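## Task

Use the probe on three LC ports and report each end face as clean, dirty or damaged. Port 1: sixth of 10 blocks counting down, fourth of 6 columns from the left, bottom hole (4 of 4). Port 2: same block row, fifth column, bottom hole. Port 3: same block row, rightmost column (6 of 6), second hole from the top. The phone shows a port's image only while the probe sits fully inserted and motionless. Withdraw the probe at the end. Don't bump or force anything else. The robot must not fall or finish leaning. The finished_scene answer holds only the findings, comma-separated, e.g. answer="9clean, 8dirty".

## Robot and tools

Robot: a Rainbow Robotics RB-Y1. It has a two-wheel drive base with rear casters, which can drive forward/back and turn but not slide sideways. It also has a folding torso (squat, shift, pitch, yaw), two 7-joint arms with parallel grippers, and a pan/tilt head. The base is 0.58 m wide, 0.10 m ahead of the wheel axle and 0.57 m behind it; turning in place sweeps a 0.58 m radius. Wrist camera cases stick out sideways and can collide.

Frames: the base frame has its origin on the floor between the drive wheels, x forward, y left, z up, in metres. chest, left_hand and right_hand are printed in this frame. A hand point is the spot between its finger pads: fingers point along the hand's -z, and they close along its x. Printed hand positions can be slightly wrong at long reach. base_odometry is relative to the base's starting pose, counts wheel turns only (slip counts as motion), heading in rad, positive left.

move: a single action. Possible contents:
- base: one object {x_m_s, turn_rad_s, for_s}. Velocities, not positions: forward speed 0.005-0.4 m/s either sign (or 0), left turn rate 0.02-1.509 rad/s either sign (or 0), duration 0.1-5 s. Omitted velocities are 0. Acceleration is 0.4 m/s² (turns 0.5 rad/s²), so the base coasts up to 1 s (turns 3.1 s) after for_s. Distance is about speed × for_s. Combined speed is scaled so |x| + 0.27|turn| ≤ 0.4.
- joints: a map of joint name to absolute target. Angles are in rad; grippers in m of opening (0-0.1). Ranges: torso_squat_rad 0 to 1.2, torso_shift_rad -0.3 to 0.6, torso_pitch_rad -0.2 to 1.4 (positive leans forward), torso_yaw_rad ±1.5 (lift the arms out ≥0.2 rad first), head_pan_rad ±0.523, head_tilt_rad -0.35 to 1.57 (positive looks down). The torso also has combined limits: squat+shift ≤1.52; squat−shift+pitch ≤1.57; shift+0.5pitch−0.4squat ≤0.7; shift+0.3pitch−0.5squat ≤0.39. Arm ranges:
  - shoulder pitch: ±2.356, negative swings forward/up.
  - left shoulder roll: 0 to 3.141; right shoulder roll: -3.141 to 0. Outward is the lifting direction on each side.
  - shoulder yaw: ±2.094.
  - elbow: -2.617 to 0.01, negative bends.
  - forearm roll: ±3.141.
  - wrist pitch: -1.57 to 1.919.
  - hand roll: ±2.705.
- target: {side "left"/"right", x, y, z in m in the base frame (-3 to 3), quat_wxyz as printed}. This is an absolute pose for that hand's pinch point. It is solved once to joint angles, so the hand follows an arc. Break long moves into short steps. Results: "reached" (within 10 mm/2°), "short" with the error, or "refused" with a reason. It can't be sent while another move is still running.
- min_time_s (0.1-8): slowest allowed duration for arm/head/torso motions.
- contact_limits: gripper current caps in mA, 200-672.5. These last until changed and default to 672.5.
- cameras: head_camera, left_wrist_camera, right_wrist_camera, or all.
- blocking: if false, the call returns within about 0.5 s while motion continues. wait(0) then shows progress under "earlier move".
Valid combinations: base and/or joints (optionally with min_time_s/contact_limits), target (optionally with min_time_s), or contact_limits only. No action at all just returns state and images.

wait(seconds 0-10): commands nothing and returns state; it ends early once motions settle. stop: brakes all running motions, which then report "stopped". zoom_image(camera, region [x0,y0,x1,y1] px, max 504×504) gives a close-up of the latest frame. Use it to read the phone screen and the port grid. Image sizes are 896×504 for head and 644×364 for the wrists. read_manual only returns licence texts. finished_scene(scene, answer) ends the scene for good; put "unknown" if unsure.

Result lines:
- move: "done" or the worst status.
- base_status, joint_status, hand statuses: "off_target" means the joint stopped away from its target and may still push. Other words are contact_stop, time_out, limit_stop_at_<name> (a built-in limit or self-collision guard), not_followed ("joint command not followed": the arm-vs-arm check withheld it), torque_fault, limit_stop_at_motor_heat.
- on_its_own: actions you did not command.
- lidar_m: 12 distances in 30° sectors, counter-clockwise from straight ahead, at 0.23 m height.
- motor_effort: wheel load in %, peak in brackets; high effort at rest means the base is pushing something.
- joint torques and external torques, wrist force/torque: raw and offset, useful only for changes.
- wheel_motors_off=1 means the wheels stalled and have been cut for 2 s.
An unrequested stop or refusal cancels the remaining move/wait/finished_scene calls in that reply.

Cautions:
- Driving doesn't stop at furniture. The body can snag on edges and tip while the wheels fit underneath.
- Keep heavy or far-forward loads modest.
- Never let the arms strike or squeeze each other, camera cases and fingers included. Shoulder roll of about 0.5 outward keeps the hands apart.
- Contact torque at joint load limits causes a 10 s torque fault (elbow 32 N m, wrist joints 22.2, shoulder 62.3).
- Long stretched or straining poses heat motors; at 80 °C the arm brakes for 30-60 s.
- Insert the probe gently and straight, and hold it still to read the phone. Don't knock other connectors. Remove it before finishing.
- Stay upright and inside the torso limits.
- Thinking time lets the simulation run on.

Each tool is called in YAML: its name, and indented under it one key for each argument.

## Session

move:

Scene clock: 0.00 s.
Joint torques (N m): no reading
External joint torques (N m): no reading
Wrist force (N): no reading
Wrist torque (N m): no reading
Wrist force, peak (N): no reading
base_odometry: x=+0.000 y=+0.000 heading=+0.000
lidar_m: 1.42 1.09 1.73 2.20 2.21 2.68 4.42 4.31 2.69 2.41 2.42 1.20
base_status: not commanded
joint_positions: torso_squat_rad=+0.350 torso_shift_rad=+0.000 torso_pitch_rad=+0.000 torso_yaw_rad=+0.000 left_shoulder_pitch_rad=-0.011 left_shoulder_roll_rad=+0.041 left_shoulder_yaw_rad=+0.007 left_elbow_rad=-0.189 left_forearm_roll_rad=+0.034 left_wrist_pitch_rad=+0.035 left_hand_roll_rad=+0.020 left_gripper_m=+0.100 right_shoulder_pitch_rad=+0.040 right_shoulder_roll_rad=-0.403 right_shoulder_yaw_rad=+0.730 right_elbow_rad=-1.325 right_forearm_roll_rad=+1.898 right_wrist_pitch_rad=+0.783 right_hand_roll_rad=-0.807 right_gripper_m=+0.046 head_pan_rad=+0.000 head_tilt_rad=+0.400
joint_status: not commanded
wheel_motors_off: 0
motor_effort: left_wheel=+2 right_wheel=-2
chest: x=-0.2280 y=-0.0006 z=+1.2475 quat_wxyz=(+1.000, +0.000, +0.000, +0.000) (m; base frame)
left_hand: x=-0.1360 y=+0.2504 z=+0.5680 quat_wxyz=(+0.996, +0.018, -0.083, +0.027) (m; base frame)
right_hand: x=+0.1898 y=-0.2003 z=+0.9120 quat_wxyz=(+0.497, -0.501, -0.503, +0.499) (m; base frame)
pictures: head_camera, left_wrist_camera, right_wrist_camera

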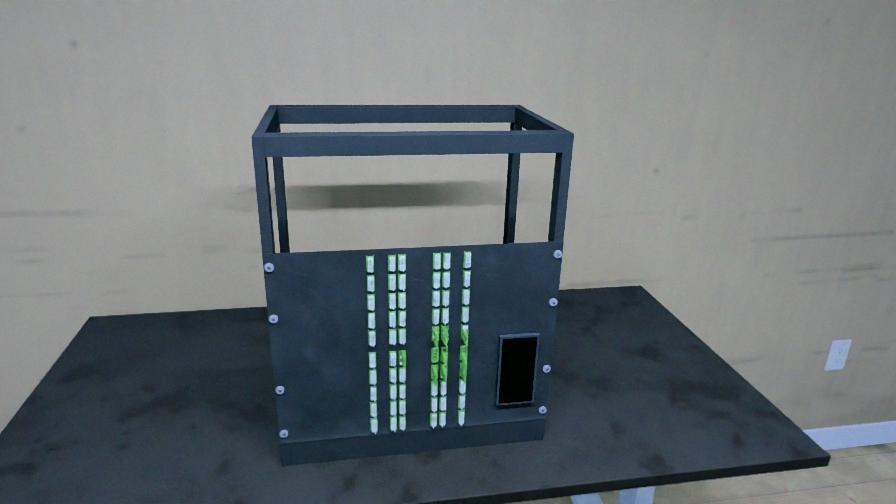

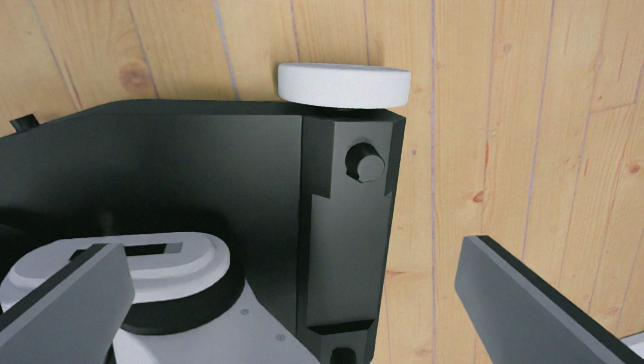

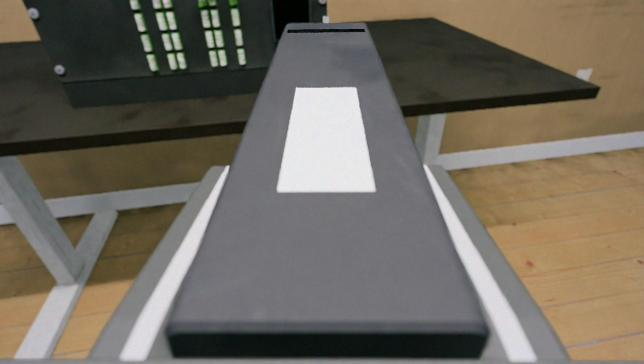

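zoom_image:
  camera: "head_camera"
  region: [250, 230, 580, 480]

zoom_image:
  camera: "head_camera"
  region: [420, 310, 490, 390]

move:
  target: {"side":"right","x":0.12,"y":-0.17,"z":0.94,"quat_wxyz":[0.497,-0.501,-0.503,0.499]}
  min_time_s: 2
  cameras: ["right_wrist_camera"]

Scaled by 1.527.

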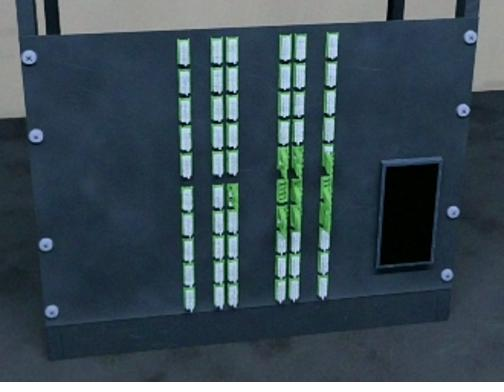

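Scaled by 6.300.

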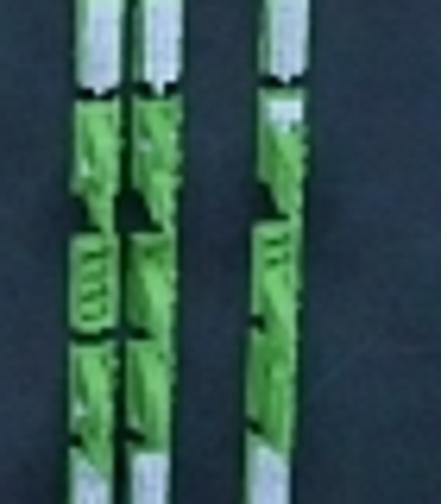

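Scene clock: 58.60 s.
Joint torques (N m): left_arm=[-1.88 0.73 -0.23 -0.71 -0.04 -0.11 0.11] | right_arm=[-4.07 -2.36 -0.88 -10.76 1.61 1.81 0.27]
External joint torques (N m): left_arm=[0.29 -0.49 -0.32 0.08 -0.05 0.28 0.12] | right_arm=[-0.57 -0.84 1.16 -2.06 0.53 0.68 0.27]
Wrist force (N): left_arm=[0.0 -1.1 -6.0] | right_arm=[0.3 9.7 0.2]
Wrist torque (N m): left_arm=[0.10 0.01 0.08] | right_arm=[-0.23 0.03 -0.07]
Wrist force, peak (N): left_arm=[0.1 -1.0 -6.5] | right_arm=[-0.2 9.8 0.1]
move: done
base_odometry: x=+0.000 y=+0.000 heading=+0.000
lidar_m: 1.42 1.09 1.73 2.20 2.21 2.69 4.42 4.31 2.69 2.41 2.42 1.21
base_status: not commanded
joint_positions: torso_squat_rad=+0.350 torso_shift_rad=+0.000 torso_pitch_rad=+0.000 torso_yaw_rad=+0.000 left_shoulder_pitch_rad=-0.011 left_shoulder_roll_rad=+0.041 left_shoulder_yaw_rad=+0.007 left_elbow_rad=-0.189 left_forearm_roll_rad=+0.034 left_wrist_pitch_rad=+0.035 left_hand_roll_rad=+0.020 left_gripper_m=+0.100 right_shoulder_pitch_rad=+0.265 right_shoulder_roll_rad=-0.427 right_shoulder_yaw_rad=+0.782 right_elbow_rad=-1.632 right_forearm_roll_rad=+1.889 right_wrist_pitch_rad=+0.817 right_hand_roll_rad=-0.606 right_gripper_m=+0.046 head_pan_rad=+0.000 head_tilt_rad=+0.400
joint_status: all done
wheel_motors_off: 0
motor_effort: left_wheel=+2(3) right_wheel=-1(2)
chest: x=-0.2280 y=-0.0006 z=+1.2475 quat_wxyz=(+1.000, +0.000, +0.000, +0.000) (m; base frame)
left_hand: x=-0.1360 y=+0.2504 z=+0.5680 quat_wxyz=(+0.996, +0.018, -0.083, +0.027) (m; base frame)
right_hand: x=+0.1200 y=-0.1700 z=+0.9398 quat_wxyz=(+0.497, -0.501, -0.503, +0.499) (m; base frame)
right_hand_status: reached (checked arc, planned for 2.0 s): 0 mm and 0.0 deg off.
pictures: right_wrist_camera

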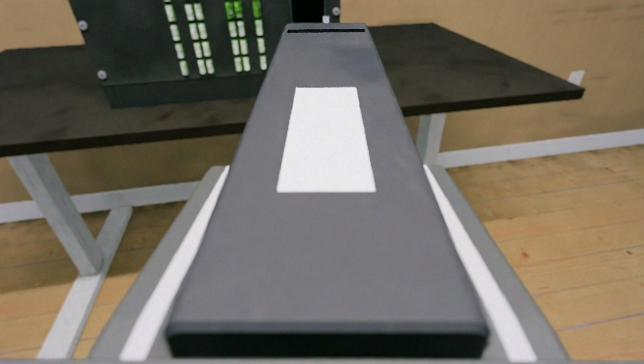

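move:
  base: {"turn_rad_s":0.15,"for_s":1.08}
  cameras: ["head_camera"]

Scene clock: 63.30 s.
Joint torques (N m): left_arm=[-2.23 1.03 -0.26 -0.69 -0.13 -0.14 0] | right_arm=[-4.04 -2.09 -0.95 -10.55 1.63 1.74 0.2]
External joint torques (N m): left_arm=[-0.06 -0.19 -0.34 0.1 -0.14 0.25 0.01] | right_arm=[-0.54 -0.56 1.09 -1.85 0.55 0.62 0.2]
Wrist force (N): left_arm=[0.1 -1.0 -6.3] | right_arm=[0.0 9.5 0.0]
Wrist torque (N m): left_arm=[0.09 0.01 0.08] | right_arm=[-0.23 0.01 -0.07]
Wrist force, peak (N): left_arm=[0.0 -1.3 -6.4] | right_arm=[0.0 10.0 0.1]
move: done
base_odometry: x=+0.000 y=+0.000 heading=+0.160
lidar_m: 1.42 1.09 1.96 2.20 2.26 3.04 4.41 3.51 2.53 2.42 2.09 1.20
base_status: done (sent for 1.07 of 1.07 s)
joint_positions: torso_squat_rad=+0.350 torso_shift_rad=+0.000 torso_pitch_rad=+0.000 torso_yaw_rad=+0.000 left_shoulder_pitch_rad=-0.011 left_shoulder_roll_rad=+0.041 left_shoulder_yaw_rad=+0.007 left_elbow_rad=-0.189 left_forearm_roll_rad=+0.034 left_wrist_pitch_rad=+0.035 left_hand_roll_rad=+0.020 left_gripper_m=+0.100 right_shoulder_pitch_rad=+0.265 right_shoulder_roll_rad=-0.427 right_shoulder_yaw_rad=+0.782 right_elbow_rad=-1.632 right_forearm_roll_rad=+1.889 right_wrist_pitch_rad=+0.817 right_hand_roll_rad=-0.606 right_gripper_m=+0.046 head_pan_rad=+0.000 head_tilt_rad=+0.400
joint_status: not commanded
wheel_motors_off: 0
motor_effort: left_wheel=-2(33) right_wheel=+1(26)
chest: x=-0.2280 y=-0.0007 z=+1.2475 quat_wxyz=(+1.000, +0.000, +0.000, +0.000) (m; base frame)
left_hand: x=-0.1360 y=+0.2504 z=+0.5680 quat_wxyz=(+0.996, +0.018, -0.083, +0.027) (m; base frame)
right_hand: x=+0.1200 y=-0.1700 z=+0.9398 quat_wxyz=(+0.497, -0.501, -0.503, +0.499) (m; base frame)
pictures: head_camera

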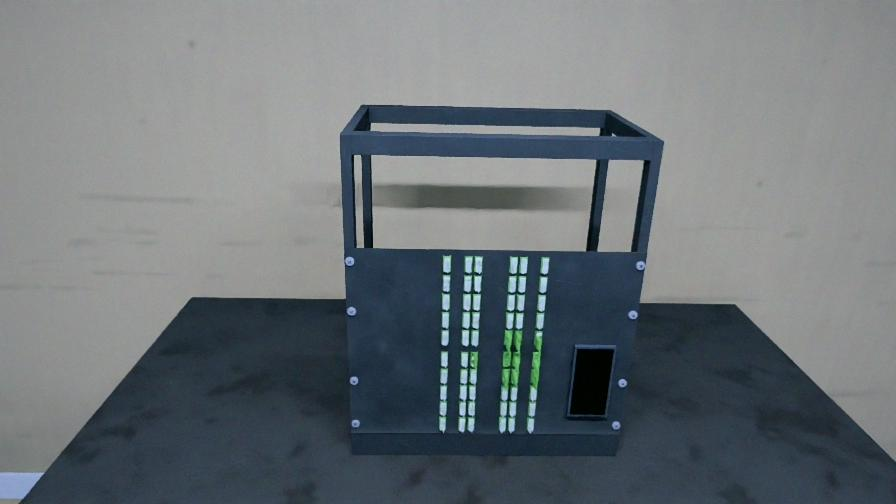

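move:
  joints: {"left_shoulder_pitch_rad":-0.30,"left_shoulder_roll_rad":0.45,"left_shoulder_yaw_rad":-0.30,"left_elbow_rad":-1.4,"left_forearm_roll_rad":-1.323,"left_wrist_pitch_rad":-0.249,"left_hand_roll_rad":0.264,"left_gripper_m":0.0,"head_tilt_rad":0.75}
  min_time_s: 3

Scene clock: 122.20 s.
Joint torques (N m): left_arm=[-15.83 6.57 3.42 -8.96 0.2 0.64 0.47] | right_arm=[-3.93 -2.09 -0.95 -10.55 1.57 1.74 0.22]
External joint torques (N m): left_arm=[-1.4 1.37 -1.94 -0.58 -0.31 0.19 0.46] | right_arm=[-0.43 -0.56 1.1 -1.85 0.49 0.61 0.22]
Wrist force (N): left_arm=[1.1 -7.3 -0.8] | right_arm=[-0.2 9.6 0.2]
Wrist torque (N m): left_arm=[0.50 0.08 0.09] | right_arm=[-0.23 -0.02 -0.07]
Wrist force, peak (N): left_arm=[1.3 -7.6 -0.6] | right_arm=[-0.2 9.9 0.0]
move: done
base_odometry: x=+0.000 y=+0.000 heading=+0.160
lidar_m: 1.42 1.09 1.96 2.20 2.27 3.05 4.41 3.52 2.53 2.42 2.09 1.21
base_status: not commanded
joint_positions: torso_squat_rad=+0.350 torso_shift_rad=+0.000 torso_pitch_rad=+0.000 torso_yaw_rad=+0.000 left_shoulder_pitch_rad=-0.300 left_shoulder_roll_rad=+0.450 left_shoulder_yaw_rad=-0.300 left_elbow_rad=-1.400 left_forearm_roll_rad=-1.323 left_wrist_pitch_rad=-0.249 left_hand_roll_rad=+0.264 left_gripper_m=+0.000 right_shoulder_pitch_rad=+0.265 right_shoulder_roll_rad=-0.427 right_shoulder_yaw_rad=+0.782 right_elbow_rad=-1.632 right_forearm_roll_rad=+1.889 right_wrist_pitch_rad=+0.817 right_hand_roll_rad=-0.606 right_gripper_m=+0.046 head_pan_rad=+0.000 head_tilt_rad=+0.750
joint_status: all done
wheel_motors_off: 0
motor_effort: left_wheel=-5(6) right_wheel=+1(2)
chest: x=-0.2280 y=-0.0007 z=+1.2475 quat_wxyz=(+1.000, +0.000, +0.000, +0.000) (m; base frame)
left_hand: x=+0.3293 y=+0.1489 z=+1.0479 quat_wxyz=(+0.366, +0.336, -0.591, -0.635) (m; base frame)
right_hand: x=+0.1200 y=-0.1700 z=+0.9398 quat_wxyz=(+0.497, -0.501, -0.503, +0.499) (m; base frame)
pictures: head_camera, left_wrist_camera, right_wrist_camera

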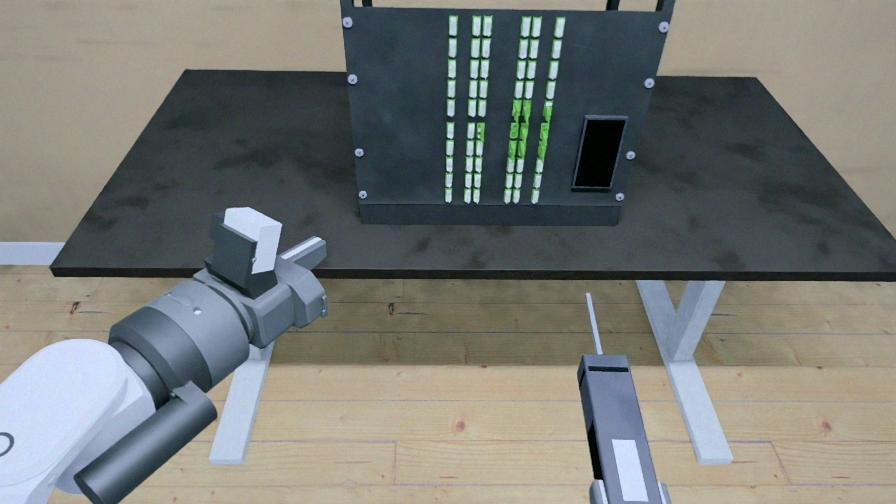

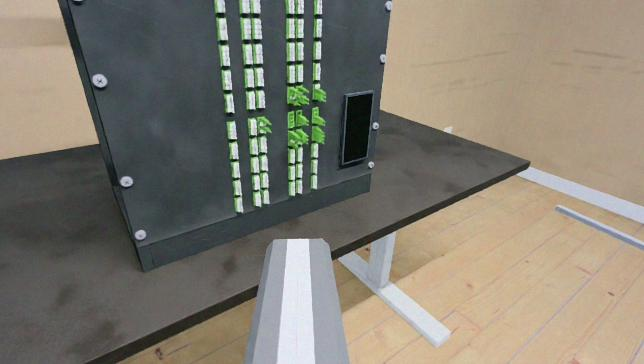

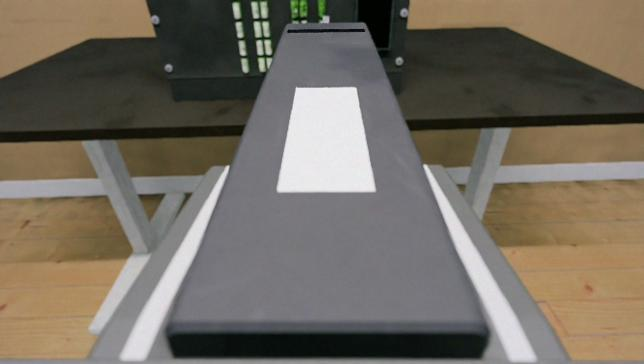

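zoom_image:
  camera: "left_wrist_camera"
  region: [270, 70, 350, 190]

move:
  base: {"x_m_s":0.15,"for_s":1.85}

Scaled by 4.200 from the camera's 644x364 image, which has a finer 828x468 frame.

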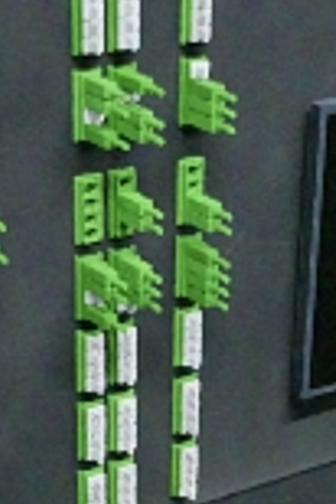

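Scene clock: 132.37 s.
Joint torques (N m): left_arm=[-16.08 6.44 3.56 -9.04 0.37 0.67 0.4] | right_arm=[-4.51 -2.12 -1.37 -10.48 1.59 1.7 0.26]
External joint torques (N m): left_arm=[-1.65 1.24 -1.8 -0.66 -0.14 0.23 0.39] | right_arm=[-1.01 -0.58 0.67 -1.79 0.51 0.58 0.27]
Wrist force (N): left_arm=[1.2 -7.6 -0.8] | right_arm=[0.0 9.6 0.1]
Wrist torque (N m): left_arm=[0.54 0.08 0.09] | right_arm=[-0.23 -0.01 -0.06]
Wrist force, peak (N): left_arm=[1.1 -7.7 -1.2] | right_arm=[-0.1 9.9 0.1]
move: done
base_odometry: x=+0.276 y=+0.045 heading=+0.161
lidar_m: 1.14 0.86 1.58 2.21 2.28 3.06 4.69 3.53 2.52 2.41 1.68 0.98
base_status: done (sent for 1.87 of 1.87 s)
joint_positions: torso_squat_rad=+0.350 torso_shift_rad=+0.000 torso_pitch_rad=+0.000 torso_yaw_rad=+0.000 left_shoulder_pitch_rad=-0.300 left_shoulder_roll_rad=+0.450 left_shoulder_yaw_rad=-0.300 left_elbow_rad=-1.400 left_forearm_roll_rad=-1.323 left_wrist_pitch_rad=-0.249 left_hand_roll_rad=+0.264 left_gripper_m=+0.000 right_shoulder_pitch_rad=+0.265 right_shoulder_roll_rad=-0.427 right_shoulder_yaw_rad=+0.782 right_elbow_rad=-1.632 right_forearm_roll_rad=+1.889 right_wrist_pitch_rad=+0.817 right_hand_roll_rad=-0.606 right_gripper_m=+0.046 head_pan_rad=+0.000 head_tilt_rad=+0.750
joint_status: not commanded
wheel_motors_off: 0
motor_effort: left_wheel=+18(51) right_wheel=-11(25)
chest: x=-0.2279 y=-0.0006 z=+1.2475 quat_wxyz=(+1.000, +0.000, +0.000, +0.000) (m; base frame)
left_hand: x=+0.3294 y=+0.1489 z=+1.0478 quat_wxyz=(+0.366, +0.336, -0.591, -0.635) (m; base frame)
right_hand: x=+0.1200 y=-0.1700 z=+0.9397 quat_wxyz=(+0.497, -0.501, -0.503, +0.499) (m; base frame)
pictures: head_camera, left_wrist_camera, right_wrist_camera

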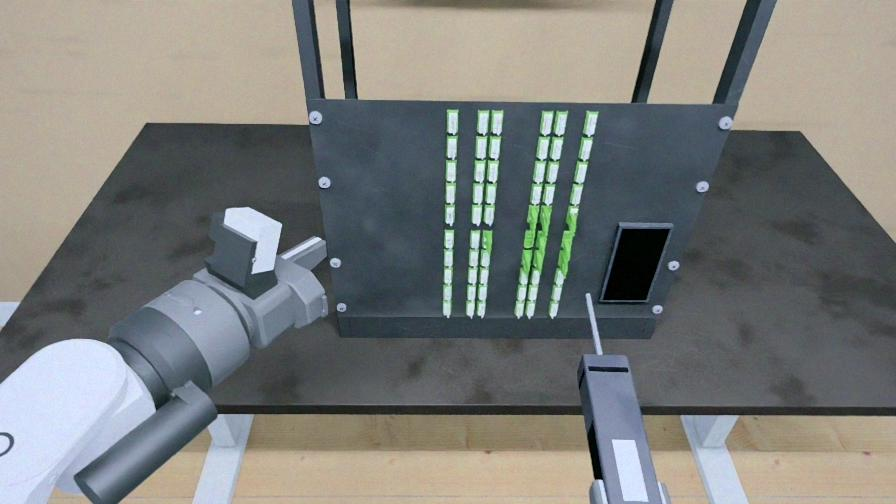

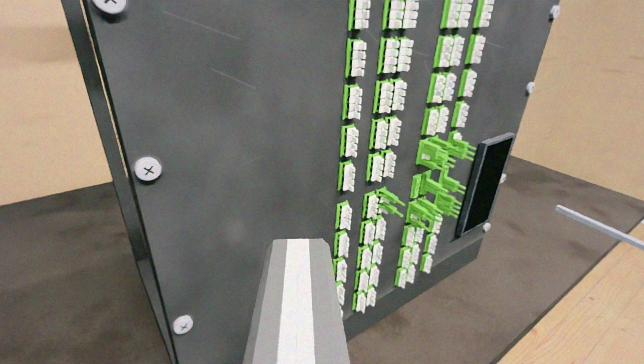

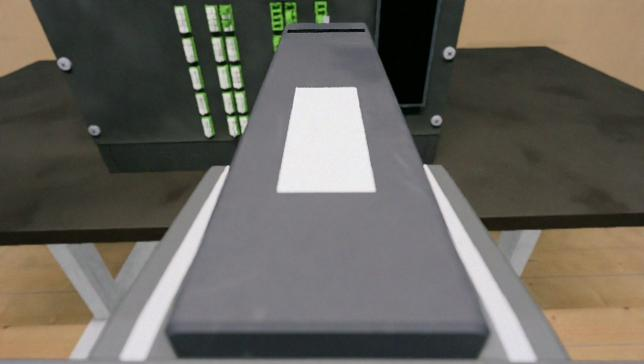

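zoom_image:
  camera: "right_wrist_camera"
  region: [312, 0, 342, 30]

zoom_image:
  camera: "left_wrist_camera"
  region: [400, 120, 480, 240]

zoom_image:
  camera: "head_camera"
  region: [510, 190, 630, 360]

Scaled by 16.800 from the camera's 644x364 image, which has a finer 828x468 frame.

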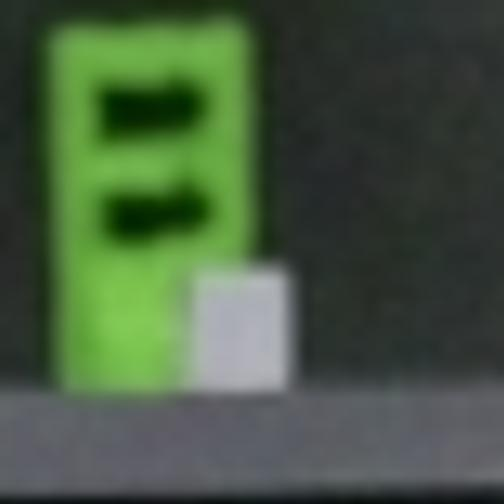

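Scaled by 4.200 from the camera's 644x364 image, which has a finer 828x468 frame.

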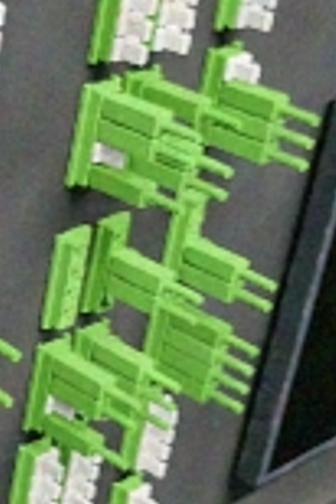

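Scaled by 2.965.

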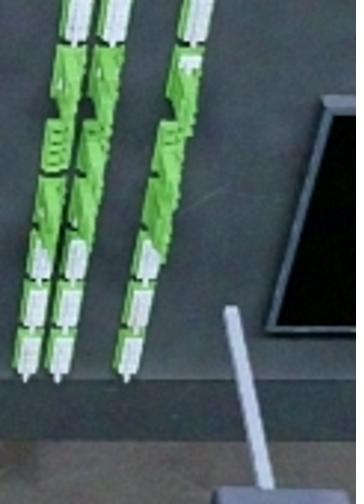

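move:
  target: {"side":"left","x":0.335,"y":0.06,"z":1.02,"quat_wxyz":[0.3511,0.2872,-0.5652,-0.6892]}
  min_time_s: 2

move:
  target: {"side":"right","x":0.17,"y":-0.168,"z":0.942,"quat_wxyz":[0.49348,-0.48775,-0.49907,0.51917]}
  min_time_s: 2

Scene clock: 200.43 s.
Joint torques (N m): left_arm=[-18.47 2.27 3.96 -6.69 -0.04 1.54 0.32] | right_arm=[-4.4 -2.04 -1.7 -10.54 1.62 1.67 0.3]
External joint torques (N m): left_arm=[-2.27 -1.43 -2.07 1.06 -0.3 0.5 0.31] | right_arm=[-0.91 -0.51 0.34 -1.84 0.54 0.54 0.31]
Wrist force (N): left_arm=[1.3 -7.3 -1.5] | right_arm=[0.1 9.8 0.0]
Wrist torque (N m): left_arm=[0.52 0.11 0.08] | right_arm=[-0.25 0.02 -0.07]
Wrist force, peak (N): left_arm=[1.2 -7.6 -1.1] | right_arm=[0.0 9.9 0.3]
move: done
base_odometry: x=+0.276 y=+0.045 heading=+0.161
lidar_m: 1.14 0.86 1.59 2.21 2.28 3.06 4.69 3.53 2.53 2.42 1.69 0.99
base_status: not commanded
joint_positions: torso_squat_rad=+0.350 torso_shift_rad=+0.000 torso_pitch_rad=+0.000 torso_yaw_rad=+0.000 left_shoulder_pitch_rad=-0.485 left_shoulder_roll_rad=+0.429 left_shoulder_yaw_rad=-0.570 left_elbow_rad=-1.274 left_forearm_roll_rad=-1.611 left_wrist_pitch_rad=-0.154 left_hand_roll_rad=+0.645 left_gripper_m=+0.000 right_shoulder_pitch_rad=+0.265 right_shoulder_roll_rad=-0.427 right_shoulder_yaw_rad=+0.782 right_elbow_rad=-1.632 right_forearm_roll_rad=+1.889 right_wrist_pitch_rad=+0.817 right_hand_roll_rad=-0.606 right_gripper_m=+0.046 head_pan_rad=+0.000 head_tilt_rad=+0.750
joint_status: all done
wheel_motors_off: 0
motor_effort: left_wheel=+17(20) right_wheel=-11(12)
chest: x=-0.2279 y=-0.0006 z=+1.2475 quat_wxyz=(+1.000, +0.000, +0.000, +0.000) (m; base frame)
left_hand: x=+0.3351 y=+0.0604 z=+1.0198 quat_wxyz=(+0.347, +0.287, -0.571, -0.687) (m; base frame)
left_hand_status: reached (checked arc, planned for 2.0 s): 0 mm and 0.8 deg off.
right_hand: x=+0.1200 y=-0.1700 z=+0.9397 quat_wxyz=(+0.497, -0.501, -0.503, +0.499) (m; base frame)
pictures: head_camera, left_wrist_camera, right_wrist_camera

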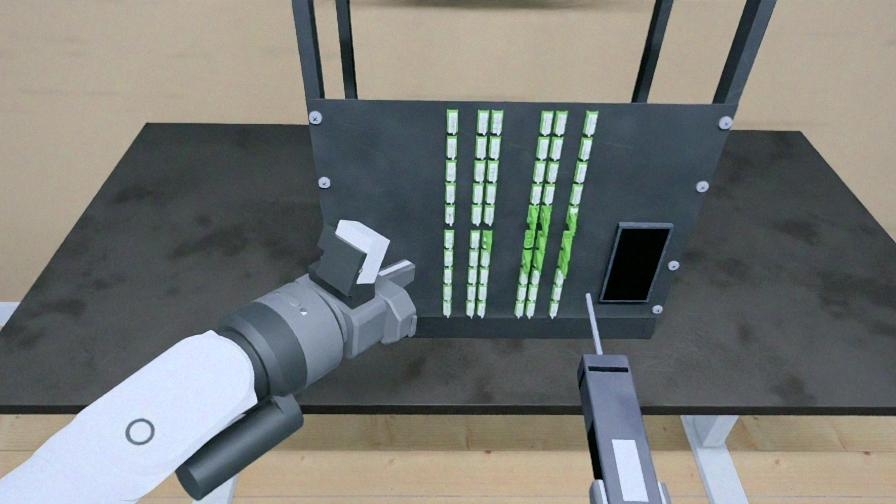

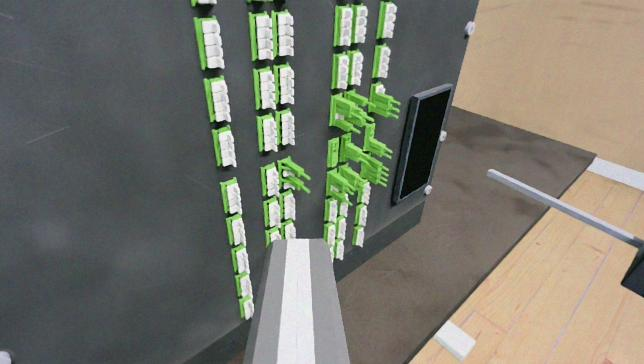

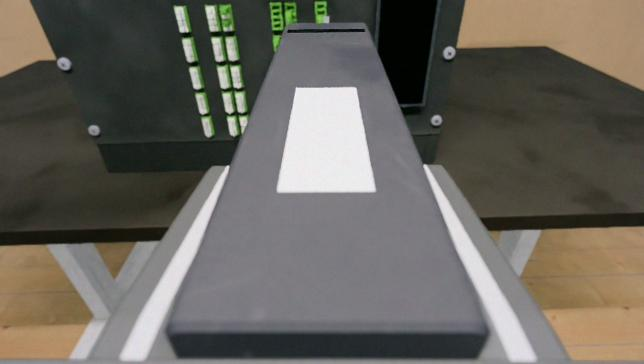

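Scene clock: 202.77 s.
Joint torques (N m): left_arm=[-18.47 1.97 3.74 -6.81 0.02 1.58 0.41] | right_arm=[-8.58 0.5 -3.95 -8.9 1.27 1.32 0.25]
External joint torques (N m): left_arm=[-2.27 -1.73 -2.29 0.93 -0.24 0.53 0.4] | right_arm=[-2.51 2.1 -1.08 0.05 0.31 0.3 0.26]
Wrist force (N): left_arm=[1.4 -7.2 -1.3] | right_arm=[0.3 9.6 -0.1]
Wrist torque (N m): left_arm=[0.50 0.12 0.07] | right_arm=[-0.22 0.03 -0.07]
Wrist force, peak (N): left_arm=[1.2 -7.4 -1.5] | right_arm=[0.1 9.8 0.0]
move: done
base_odometry: x=+0.276 y=+0.045 heading=+0.161
lidar_m: 1.14 0.86 1.59 2.21 2.28 3.05 4.69 3.53 2.52 2.41 1.69 0.98
base_status: not commanded
joint_positions: torso_squat_rad=+0.350 torso_shift_rad=+0.000 torso_pitch_rad=+0.000 torso_yaw_rad=+0.000 left_shoulder_pitch_rad=-0.485 left_shoulder_roll_rad=+0.429 left_shoulder_yaw_rad=-0.570 left_elbow_rad=-1.274 left_forearm_roll_rad=-1.611 left_wrist_pitch_rad=-0.154 left_hand_roll_rad=+0.645 left_gripper_m=+0.000 right_shoulder_pitch_rad=+0.155 right_shoulder_roll_rad=-0.404 right_shoulder_yaw_rad=+0.713 right_elbow_rad=-1.591 right_forearm_roll_rad=+1.775 right_wrist_pitch_rad=+0.685 right_hand_roll_rad=-0.530 right_gripper_m=+0.046 head_pan_rad=+0.000 head_tilt_rad=+0.750
joint_status: all done
wheel_motors_off: 0
motor_effort: left_wheel=+19(21) right_wheel=-11(12)
chest: x=-0.2279 y=-0.0006 z=+1.2475 quat_wxyz=(+1.000, +0.000, +0.000, +0.000) (m; base frame)
left_hand: x=+0.3351 y=+0.0604 z=+1.0198 quat_wxyz=(+0.347, +0.287, -0.571, -0.687) (m; base frame)
right_hand: x=+0.1694 y=-0.1681 z=+0.9420 quat_wxyz=(+0.494, -0.487, -0.499, +0.519) (m; base frame)
right_hand_status: reached (checked arc, planned for 2.0 s): 1 mm and 0.0 deg off.
pictures: head_camera, left_wrist_camera, right_wrist_camera

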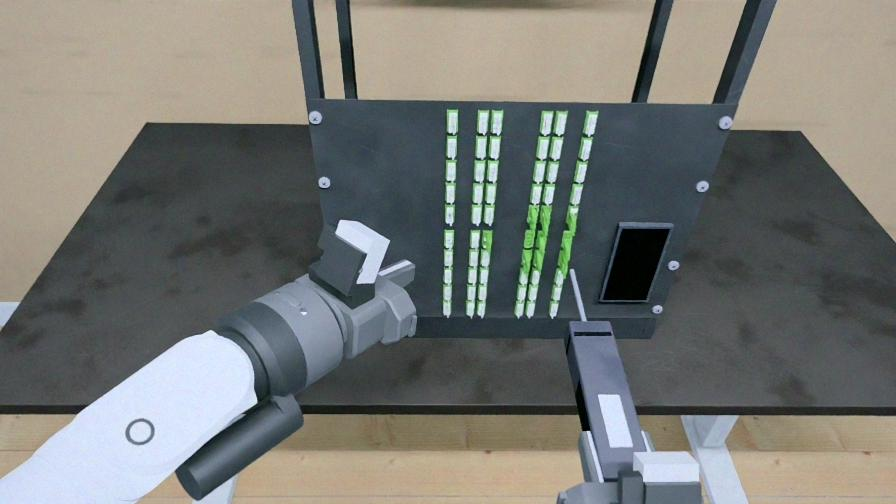

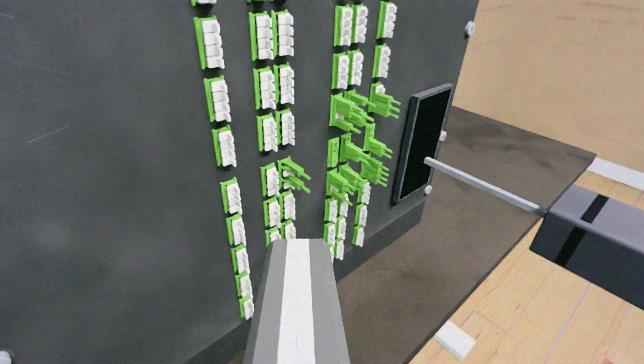

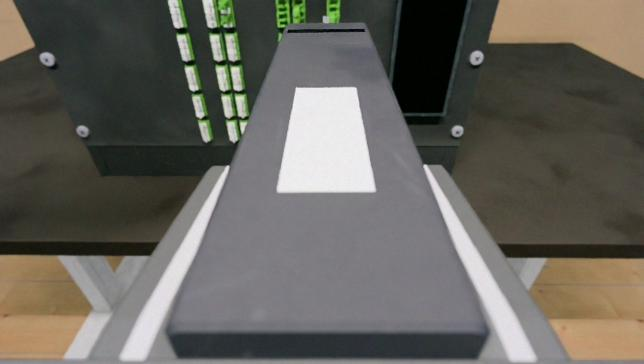

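move:
  target: {"side":"left","x":0.350,"y":-0.005,"z":1.0,"quat_wxyz":[0.3511,0.2872,-0.5652,-0.6892]}
  min_time_s: 2

zoom_image:
  camera: "right_wrist_camera"
  region: [312, 0, 342, 30]

Scene clock: 212.93 s.
Joint torques (N m): left_arm=[-20 0.18 2.55 -7.01 -0.22 1.43 -0.25] | right_arm=[-8.47 0.38 -3.68 -9.15 1.24 1.24 0.16]
External joint torques (N m): left_arm=[-2.69 -1.27 -2.29 0.9 -0.36 0.41 -0.26] | right_arm=[-2.41 1.98 -0.82 -0.21 0.28 0.21 0.17]
Wrist force (N): left_arm=[1.3 -7.0 -1.5] | right_arm=[0.2 9.5 -0.1]
Wrist torque (N m): left_arm=[0.47 0.10 0.08] | right_arm=[-0.21 0.03 -0.08]
Wrist force, peak (N): left_arm=[1.6 -7.3 -1.5] | right_arm=[0.1 9.9 -0.1]
move: done
base_odometry: x=+0.276 y=+0.045 heading=+0.161
lidar_m: 1.15 0.86 1.59 2.21 2.28 3.06 4.69 3.53 2.52 2.41 1.68 0.98
base_status: not commanded
joint_positions: torso_squat_rad=+0.350 torso_shift_rad=+0.000 torso_pitch_rad=+0.000 torso_yaw_rad=+0.000 left_shoulder_pitch_rad=-0.608 left_shoulder_roll_rad=+0.245 left_shoulder_yaw_rad=-0.626 left_elbow_rad=-1.039 left_forearm_roll_rad=-1.653 left_wrist_pitch_rad=-0.067 left_hand_roll_rad=+0.634 left_gripper_m=+0.000 right_shoulder_pitch_rad=+0.155 right_shoulder_roll_rad=-0.404 right_shoulder_yaw_rad=+0.713 right_elbow_rad=-1.591 right_forearm_roll_rad=+1.775 right_wrist_pitch_rad=+0.685 right_hand_roll_rad=-0.530 right_gripper_m=+0.046 head_pan_rad=+0.000 head_tilt_rad=+0.750
joint_status: all done
wheel_motors_off: 0
motor_effort: left_wheel=+18(20) right_wheel=-12(12)
chest: x=-0.2279 y=-0.0006 z=+1.2475 quat_wxyz=(+1.000, +0.000, +0.000, +0.000) (m; base frame)
left_hand: x=+0.3497 y=-0.0045 z=+1.0001 quat_wxyz=(+0.354, +0.288, -0.562, -0.690) (m; base frame)
left_hand_status: reached (checked arc, planned for 2.0 s): 1 mm and 0.5 deg off.
right_hand: x=+0.1694 y=-0.1681 z=+0.9420 quat_wxyz=(+0.494, -0.487, -0.499, +0.519) (m; base frame)
pictures: head_camera, left_wrist_camera, right_wrist_camera

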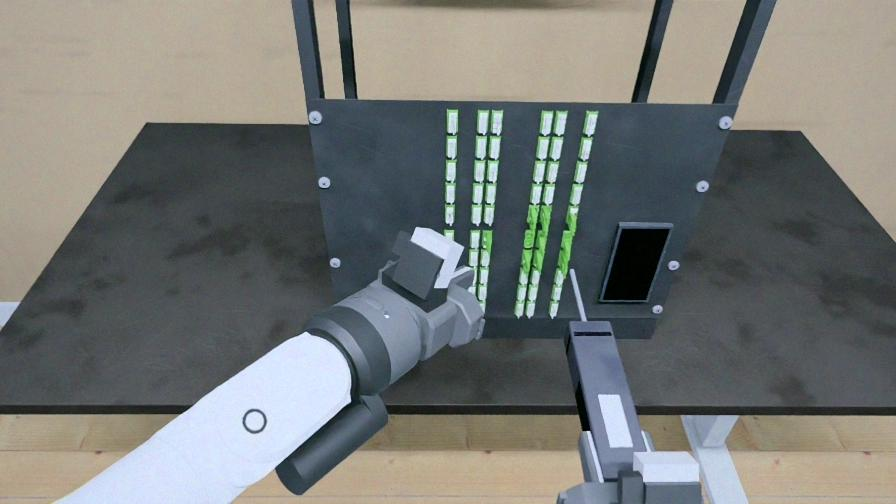

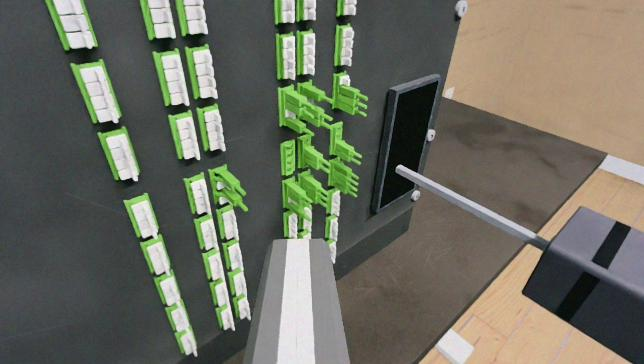

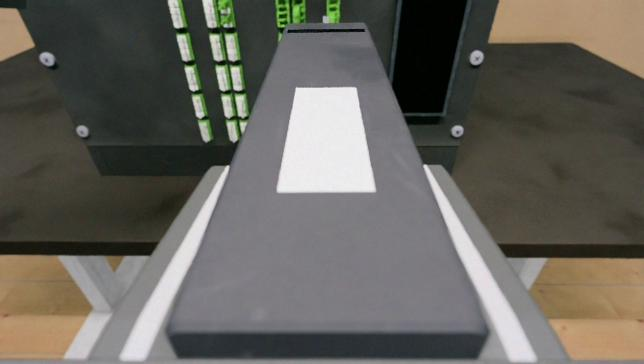

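Scaled by 16.800 from the camera's 644x364 image, which has a finer 828x468 frame.

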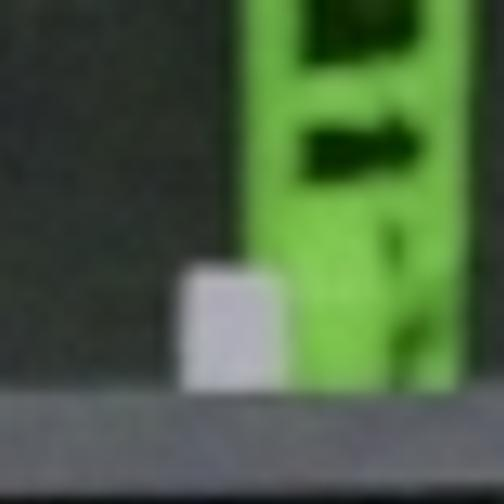

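move:
  target: {"side":"right","x":0.195,"y":-0.1725,"z":0.9455,"quat_wxyz":[0.49348,-0.48775,-0.49907,0.51917]}
  min_time_s: 2

zoom_image:
  camera: "right_wrist_camera"
  region: [312, 0, 342, 30]

zoom_image:
  camera: "left_wrist_camera"
  region: [270, 60, 400, 220]

Scene clock: 231.93 s.
Joint torques (N m): left_arm=[-20.14 -0.13 2.31 -6.96 -0.25 1.47 -0.21] | right_arm=[-10.03 0.29 -4.03 -9.17 1.25 1.11 0.3]
External joint torques (N m): left_arm=[-2.82 -1.58 -2.53 0.96 -0.38 0.44 -0.22] | right_arm=[-2.59 2.09 -0.77 -0.21 0.34 0.09 0.31]
Wrist force (N): left_arm=[1.6 -7.1 -1.5] | right_arm=[0.0 9.4 -0.1]
Wrist torque (N m): left_arm=[0.49 0.14 0.08] | right_arm=[-0.20 -0.01 -0.05]
Wrist force, peak (N): left_arm=[1.5 -7.4 -1.3] | right_arm=[0.1 9.8 0.1]
move: done
base_odometry: x=+0.276 y=+0.045 heading=+0.161
lidar_m: 1.14 0.86 1.58 2.21 2.28 3.06 4.69 3.53 2.52 2.42 1.69 0.99
base_status: not commanded
joint_positions: torso_squat_rad=+0.350 torso_shift_rad=+0.000 torso_pitch_rad=+0.000 torso_yaw_rad=+0.000 left_shoulder_pitch_rad=-0.608 left_shoulder_roll_rad=+0.245 left_shoulder_yaw_rad=-0.626 left_elbow_rad=-1.039 left_forearm_roll_rad=-1.653 left_wrist_pitch_rad=-0.067 left_hand_roll_rad=+0.634 left_gripper_m=+0.000 right_shoulder_pitch_rad=+0.092 right_shoulder_roll_rad=-0.393 right_shoulder_yaw_rad=+0.679 right_elbow_rad=-1.547 right_forearm_roll_rad=+1.738 right_wrist_pitch_rad=+0.647 right_hand_roll_rad=-0.523 right_gripper_m=+0.046 head_pan_rad=+0.000 head_tilt_rad=+0.750
joint_status: all done
wheel_motors_off: 0
motor_effort: left_wheel=+17(20) right_wheel=-12(12)
chest: x=-0.2279 y=-0.0006 z=+1.2475 quat_wxyz=(+1.000, +0.000, +0.000, +0.000) (m; base frame)
left_hand: x=+0.3497 y=-0.0045 z=+1.0001 quat_wxyz=(+0.354, +0.288, -0.562, -0.690) (m; base frame)
right_hand: x=+0.1947 y=-0.1726 z=+0.9452 quat_wxyz=(+0.494, -0.488, -0.499, +0.519) (m; base frame)
right_hand_status: reached (checked arc, planned for 2.0 s): 0 mm and 0.1 deg off.
pictures: head_camera, left_wrist_camera, right_wrist_camera

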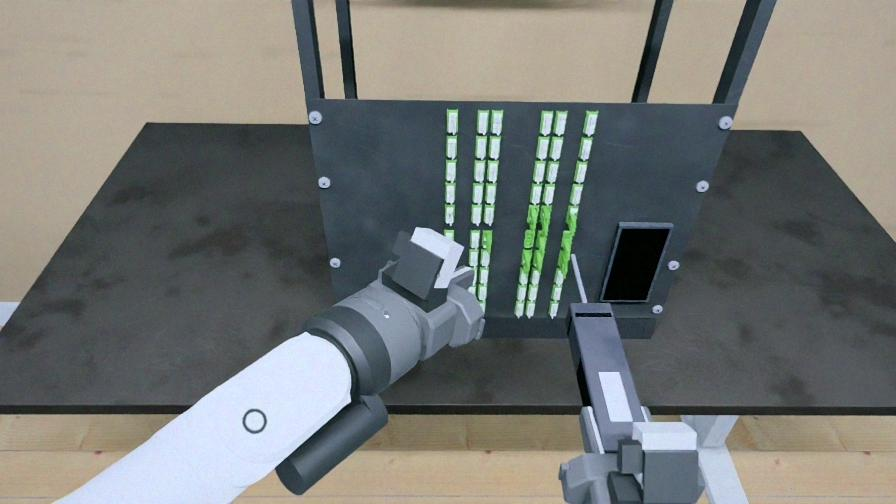

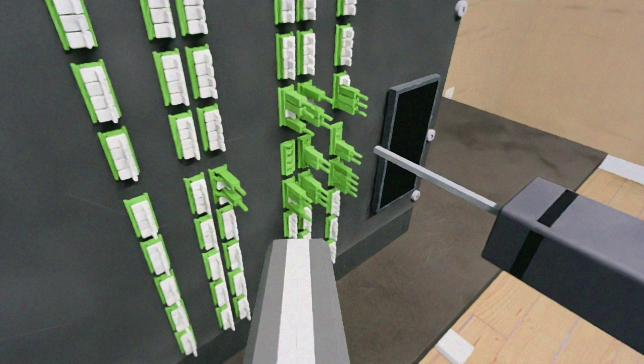

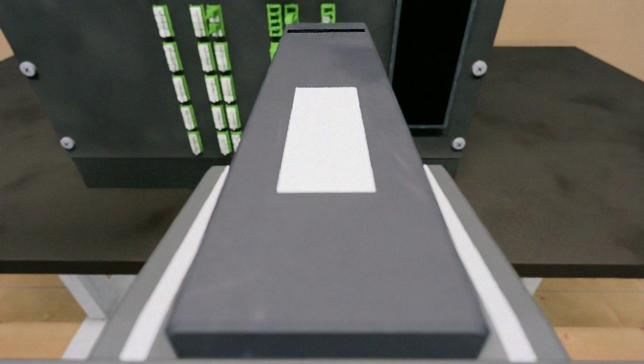

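Scaled by 16.800 from the camera's 644x364 image, which has a finer 828x468 frame.

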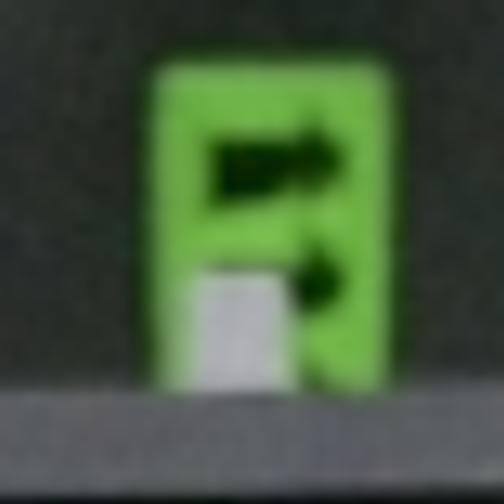

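Scaled by 3.150 from the camera's 644x364 image, which has a finer 828x468 frame.

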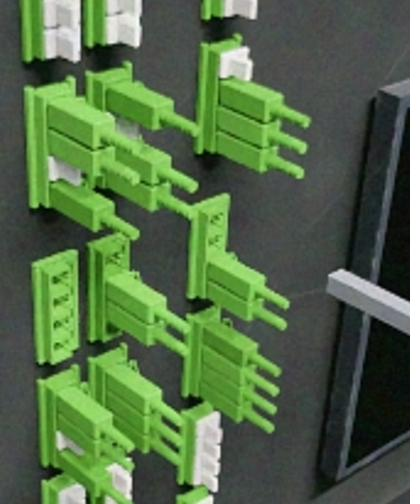

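move:
  target: {"side":"right","x":0.215,"y":-0.1722,"z":0.9450,"quat_wxyz":[0.49348,-0.48775,-0.49907,0.51917]}
  min_time_s: 2
  cameras: ["right_wrist_camera","left_wrist_camera"]

zoom_image:
  camera: "right_wrist_camera"
  region: [312, 0, 342, 30]

zoom_image:
  camera: "left_wrist_camera"
  region: [320, 110, 400, 180]

Scene clock: 246.57 s.
Joint torques (N m): left_arm=[-19.93 -0.15 2.7 -7.18 -0.1 1.53 -0.28] | right_arm=[-11.05 0.35 -4.22 -8.99 1.22 1.22 -0.31]
External joint torques (N m): left_arm=[-2.61 -1.6 -2.15 0.74 -0.23 0.51 -0.29] | right_arm=[-2.43 2.14 -0.76 -0.09 0.34 0.19 -0.3]
Wrist force (N): left_arm=[1.4 -7.2 -1.6] | right_arm=[0.2 9.8 0.1]
Wrist torque (N m): left_arm=[0.49 0.12 0.07] | right_arm=[-0.24 0.00 -0.06]
Wrist force, peak (N): left_arm=[1.4 -7.4 -1.5] | right_arm=[-0.1 9.9 -0.3]
move: done
base_odometry: x=+0.276 y=+0.045 heading=+0.161
lidar_m: 1.14 0.86 1.59 2.20 2.27 3.06 4.69 3.54 2.52 2.41 1.68 0.99
base_status: not commanded
joint_positions: torso_squat_rad=+0.350 torso_shift_rad=+0.000 torso_pitch_rad=+0.000 torso_yaw_rad=+0.000 left_shoulder_pitch_rad=-0.608 left_shoulder_roll_rad=+0.245 left_shoulder_yaw_rad=-0.626 left_elbow_rad=-1.039 left_forearm_roll_rad=-1.653 left_wrist_pitch_rad=-0.067 left_hand_roll_rad=+0.634 left_gripper_m=+0.000 right_shoulder_pitch_rad=+0.032 right_shoulder_roll_rad=-0.375 right_shoulder_yaw_rad=+0.664 right_elbow_rad=-1.485 right_forearm_roll_rad=+1.725 right_wrist_pitch_rad=+0.629 right_hand_roll_rad=-0.534 right_gripper_m=+0.046 head_pan_rad=+0.000 head_tilt_rad=+0.750
joint_status: all done
wheel_motors_off: 0
motor_effort: left_wheel=+19(20) right_wheel=-12(12)
chest: x=-0.2279 y=-0.0006 z=+1.2475 quat_wxyz=(+1.000, +0.000, +0.000, +0.000) (m; base frame)
left_hand: x=+0.3497 y=-0.0045 z=+1.0001 quat_wxyz=(+0.354, +0.288, -0.562, -0.690) (m; base frame)
right_hand: x=+0.2147 y=-0.1723 z=+0.9447 quat_wxyz=(+0.494, -0.488, -0.499, +0.520) (m; base frame)
right_hand_status: reached (checked arc, planned for 2.0 s): 0 mm and 0.1 deg off.
pictures: left_wrist_camera, right_wrist_camera

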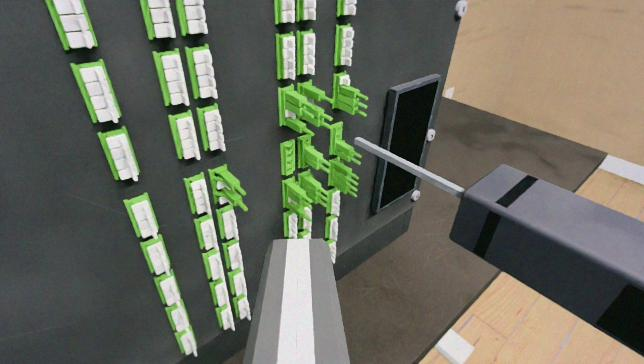

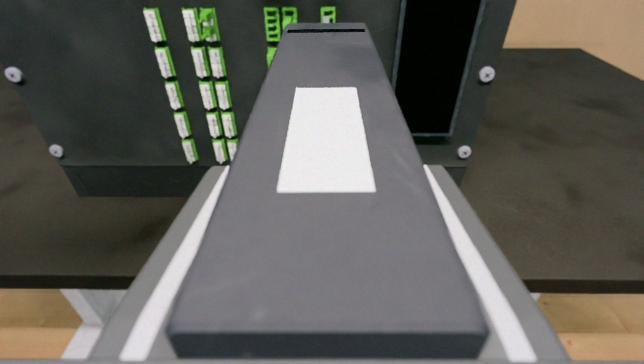

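Scaled by 16.800 from the camera's 644x364 image, which has a finer 828x468 frame.

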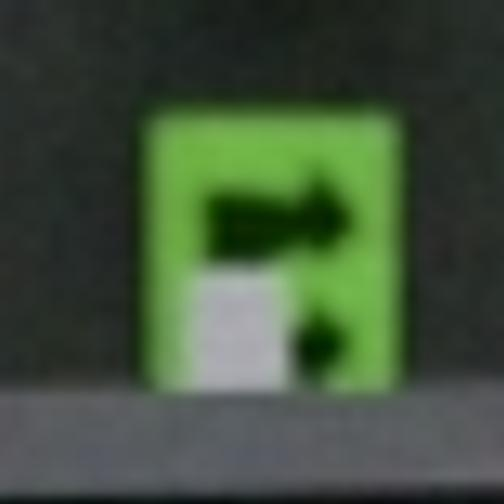

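Scaled by 6.300 from the camera's 644x364 image, which has a finer 828x468 frame.

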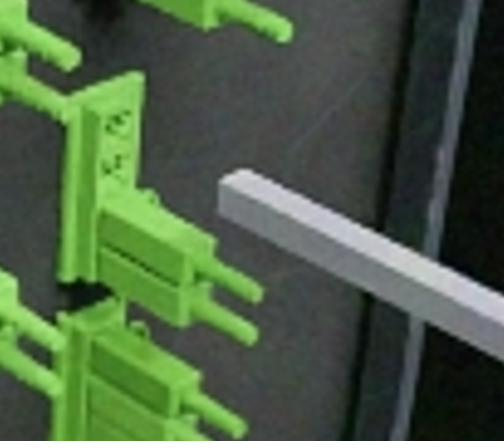

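move:
  target: {"side":"right","x":0.215,"y":-0.1722,"z":0.9415,"quat_wxyz":[0.49348,-0.48775,-0.49907,0.51917]}
  min_time_s: 1.5
  cameras: ["right_wrist_camera","left_wrist_camera"]

zoom_image:
  camera: "right_wrist_camera"
  region: [312, 0, 342, 30]

zoom_image:
  camera: "left_wrist_camera"
  region: [320, 110, 400, 180]

Scene clock: 288.13 s.
Joint torques (N m): left_arm=[-19.9 -0.08 2.72 -7.02 -0.22 1.46 -0.23] | right_arm=[-11.47 0.3 -2.13 -8.85 1.7 1.77 -0.3]
External joint torques (N m): left_arm=[-2.59 -1.53 -2.13 0.89 -0.35 0.44 -0.25] | right_arm=[-2.8 2.1 1.33 -0.02 0.82 0.7 -0.29]
Wrist force (N): left_arm=[1.4 -7.2 -1.3] | right_arm=[0.1 9.3 -0.2]
Wrist torque (N m): left_arm=[0.50 0.12 0.08] | right_arm=[-0.18 -0.02 -0.07]
Wrist force, peak (N): left_arm=[1.4 -7.4 -1.6] | right_arm=[-0.3 9.8 -0.3]
move: done
base_odometry: x=+0.276 y=+0.045 heading=+0.161
lidar_m: 1.14 0.86 1.58 2.21 2.28 3.06 4.69 3.52 2.53 2.42 1.69 0.99
base_status: not commanded
joint_positions: torso_squat_rad=+0.350 torso_shift_rad=+0.000 torso_pitch_rad=+0.000 torso_yaw_rad=+0.000 left_shoulder_pitch_rad=-0.608 left_shoulder_roll_rad=+0.245 left_shoulder_yaw_rad=-0.626 left_elbow_rad=-1.039 left_forearm_roll_rad=-1.653 left_wrist_pitch_rad=-0.067 left_hand_roll_rad=+0.634 left_gripper_m=+0.000 right_shoulder_pitch_rad=+0.026 right_shoulder_roll_rad=-0.374 right_shoulder_yaw_rad=+0.671 right_elbow_rad=-1.466 right_forearm_roll_rad=+1.737 right_wrist_pitch_rad=+0.638 right_hand_roll_rad=-0.554 right_gripper_m=+0.046 head_pan_rad=+0.000 head_tilt_rad=+0.750
joint_status: all done
wheel_motors_off: 0
motor_effort: left_wheel=+19(20) right_wheel=-12(12)
chest: x=-0.2279 y=-0.0006 z=+1.2475 quat_wxyz=(+1.000, +0.000, +0.000, +0.000) (m; base frame)
left_hand: x=+0.3497 y=-0.0045 z=+1.0001 quat_wxyz=(+0.354, +0.288, -0.562, -0.690) (m; base frame)
right_hand: x=+0.2148 y=-0.1725 z=+0.9413 quat_wxyz=(+0.494, -0.488, -0.499, +0.520) (m; base frame)
right_hand_status: reached (checked arc, planned for 1.5 s): 0 mm and 0.1 deg off.
pictures: left_wrist_camera, right_wrist_camera

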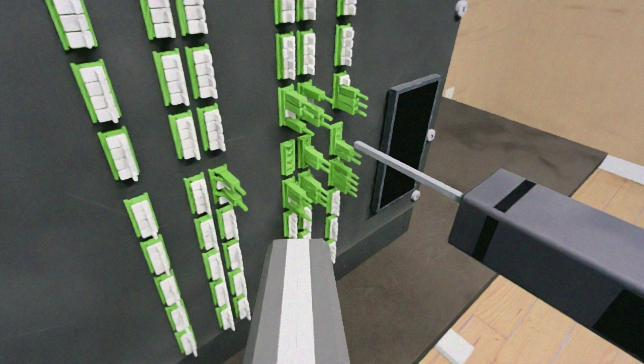

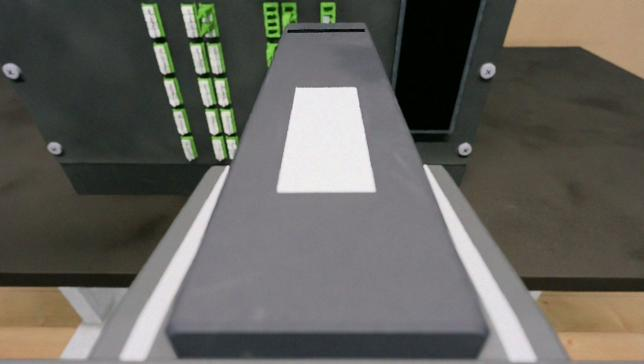

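Scaled by 16.800 from the camera's 644x364 image, which has a finer 828x468 frame.

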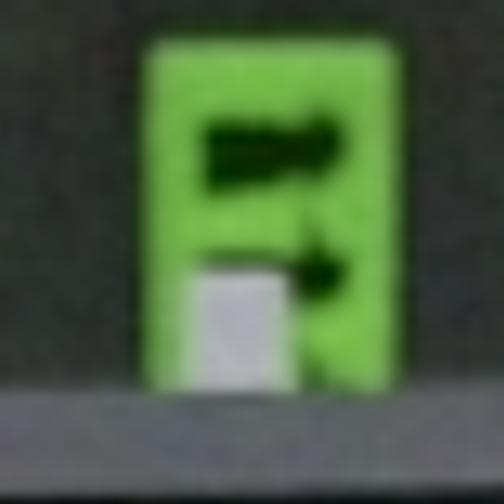

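Scaled by 6.300 from the camera's 644x364 image, which has a finer 828x468 frame.

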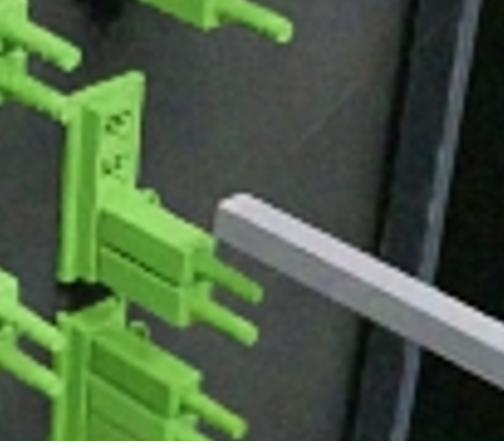

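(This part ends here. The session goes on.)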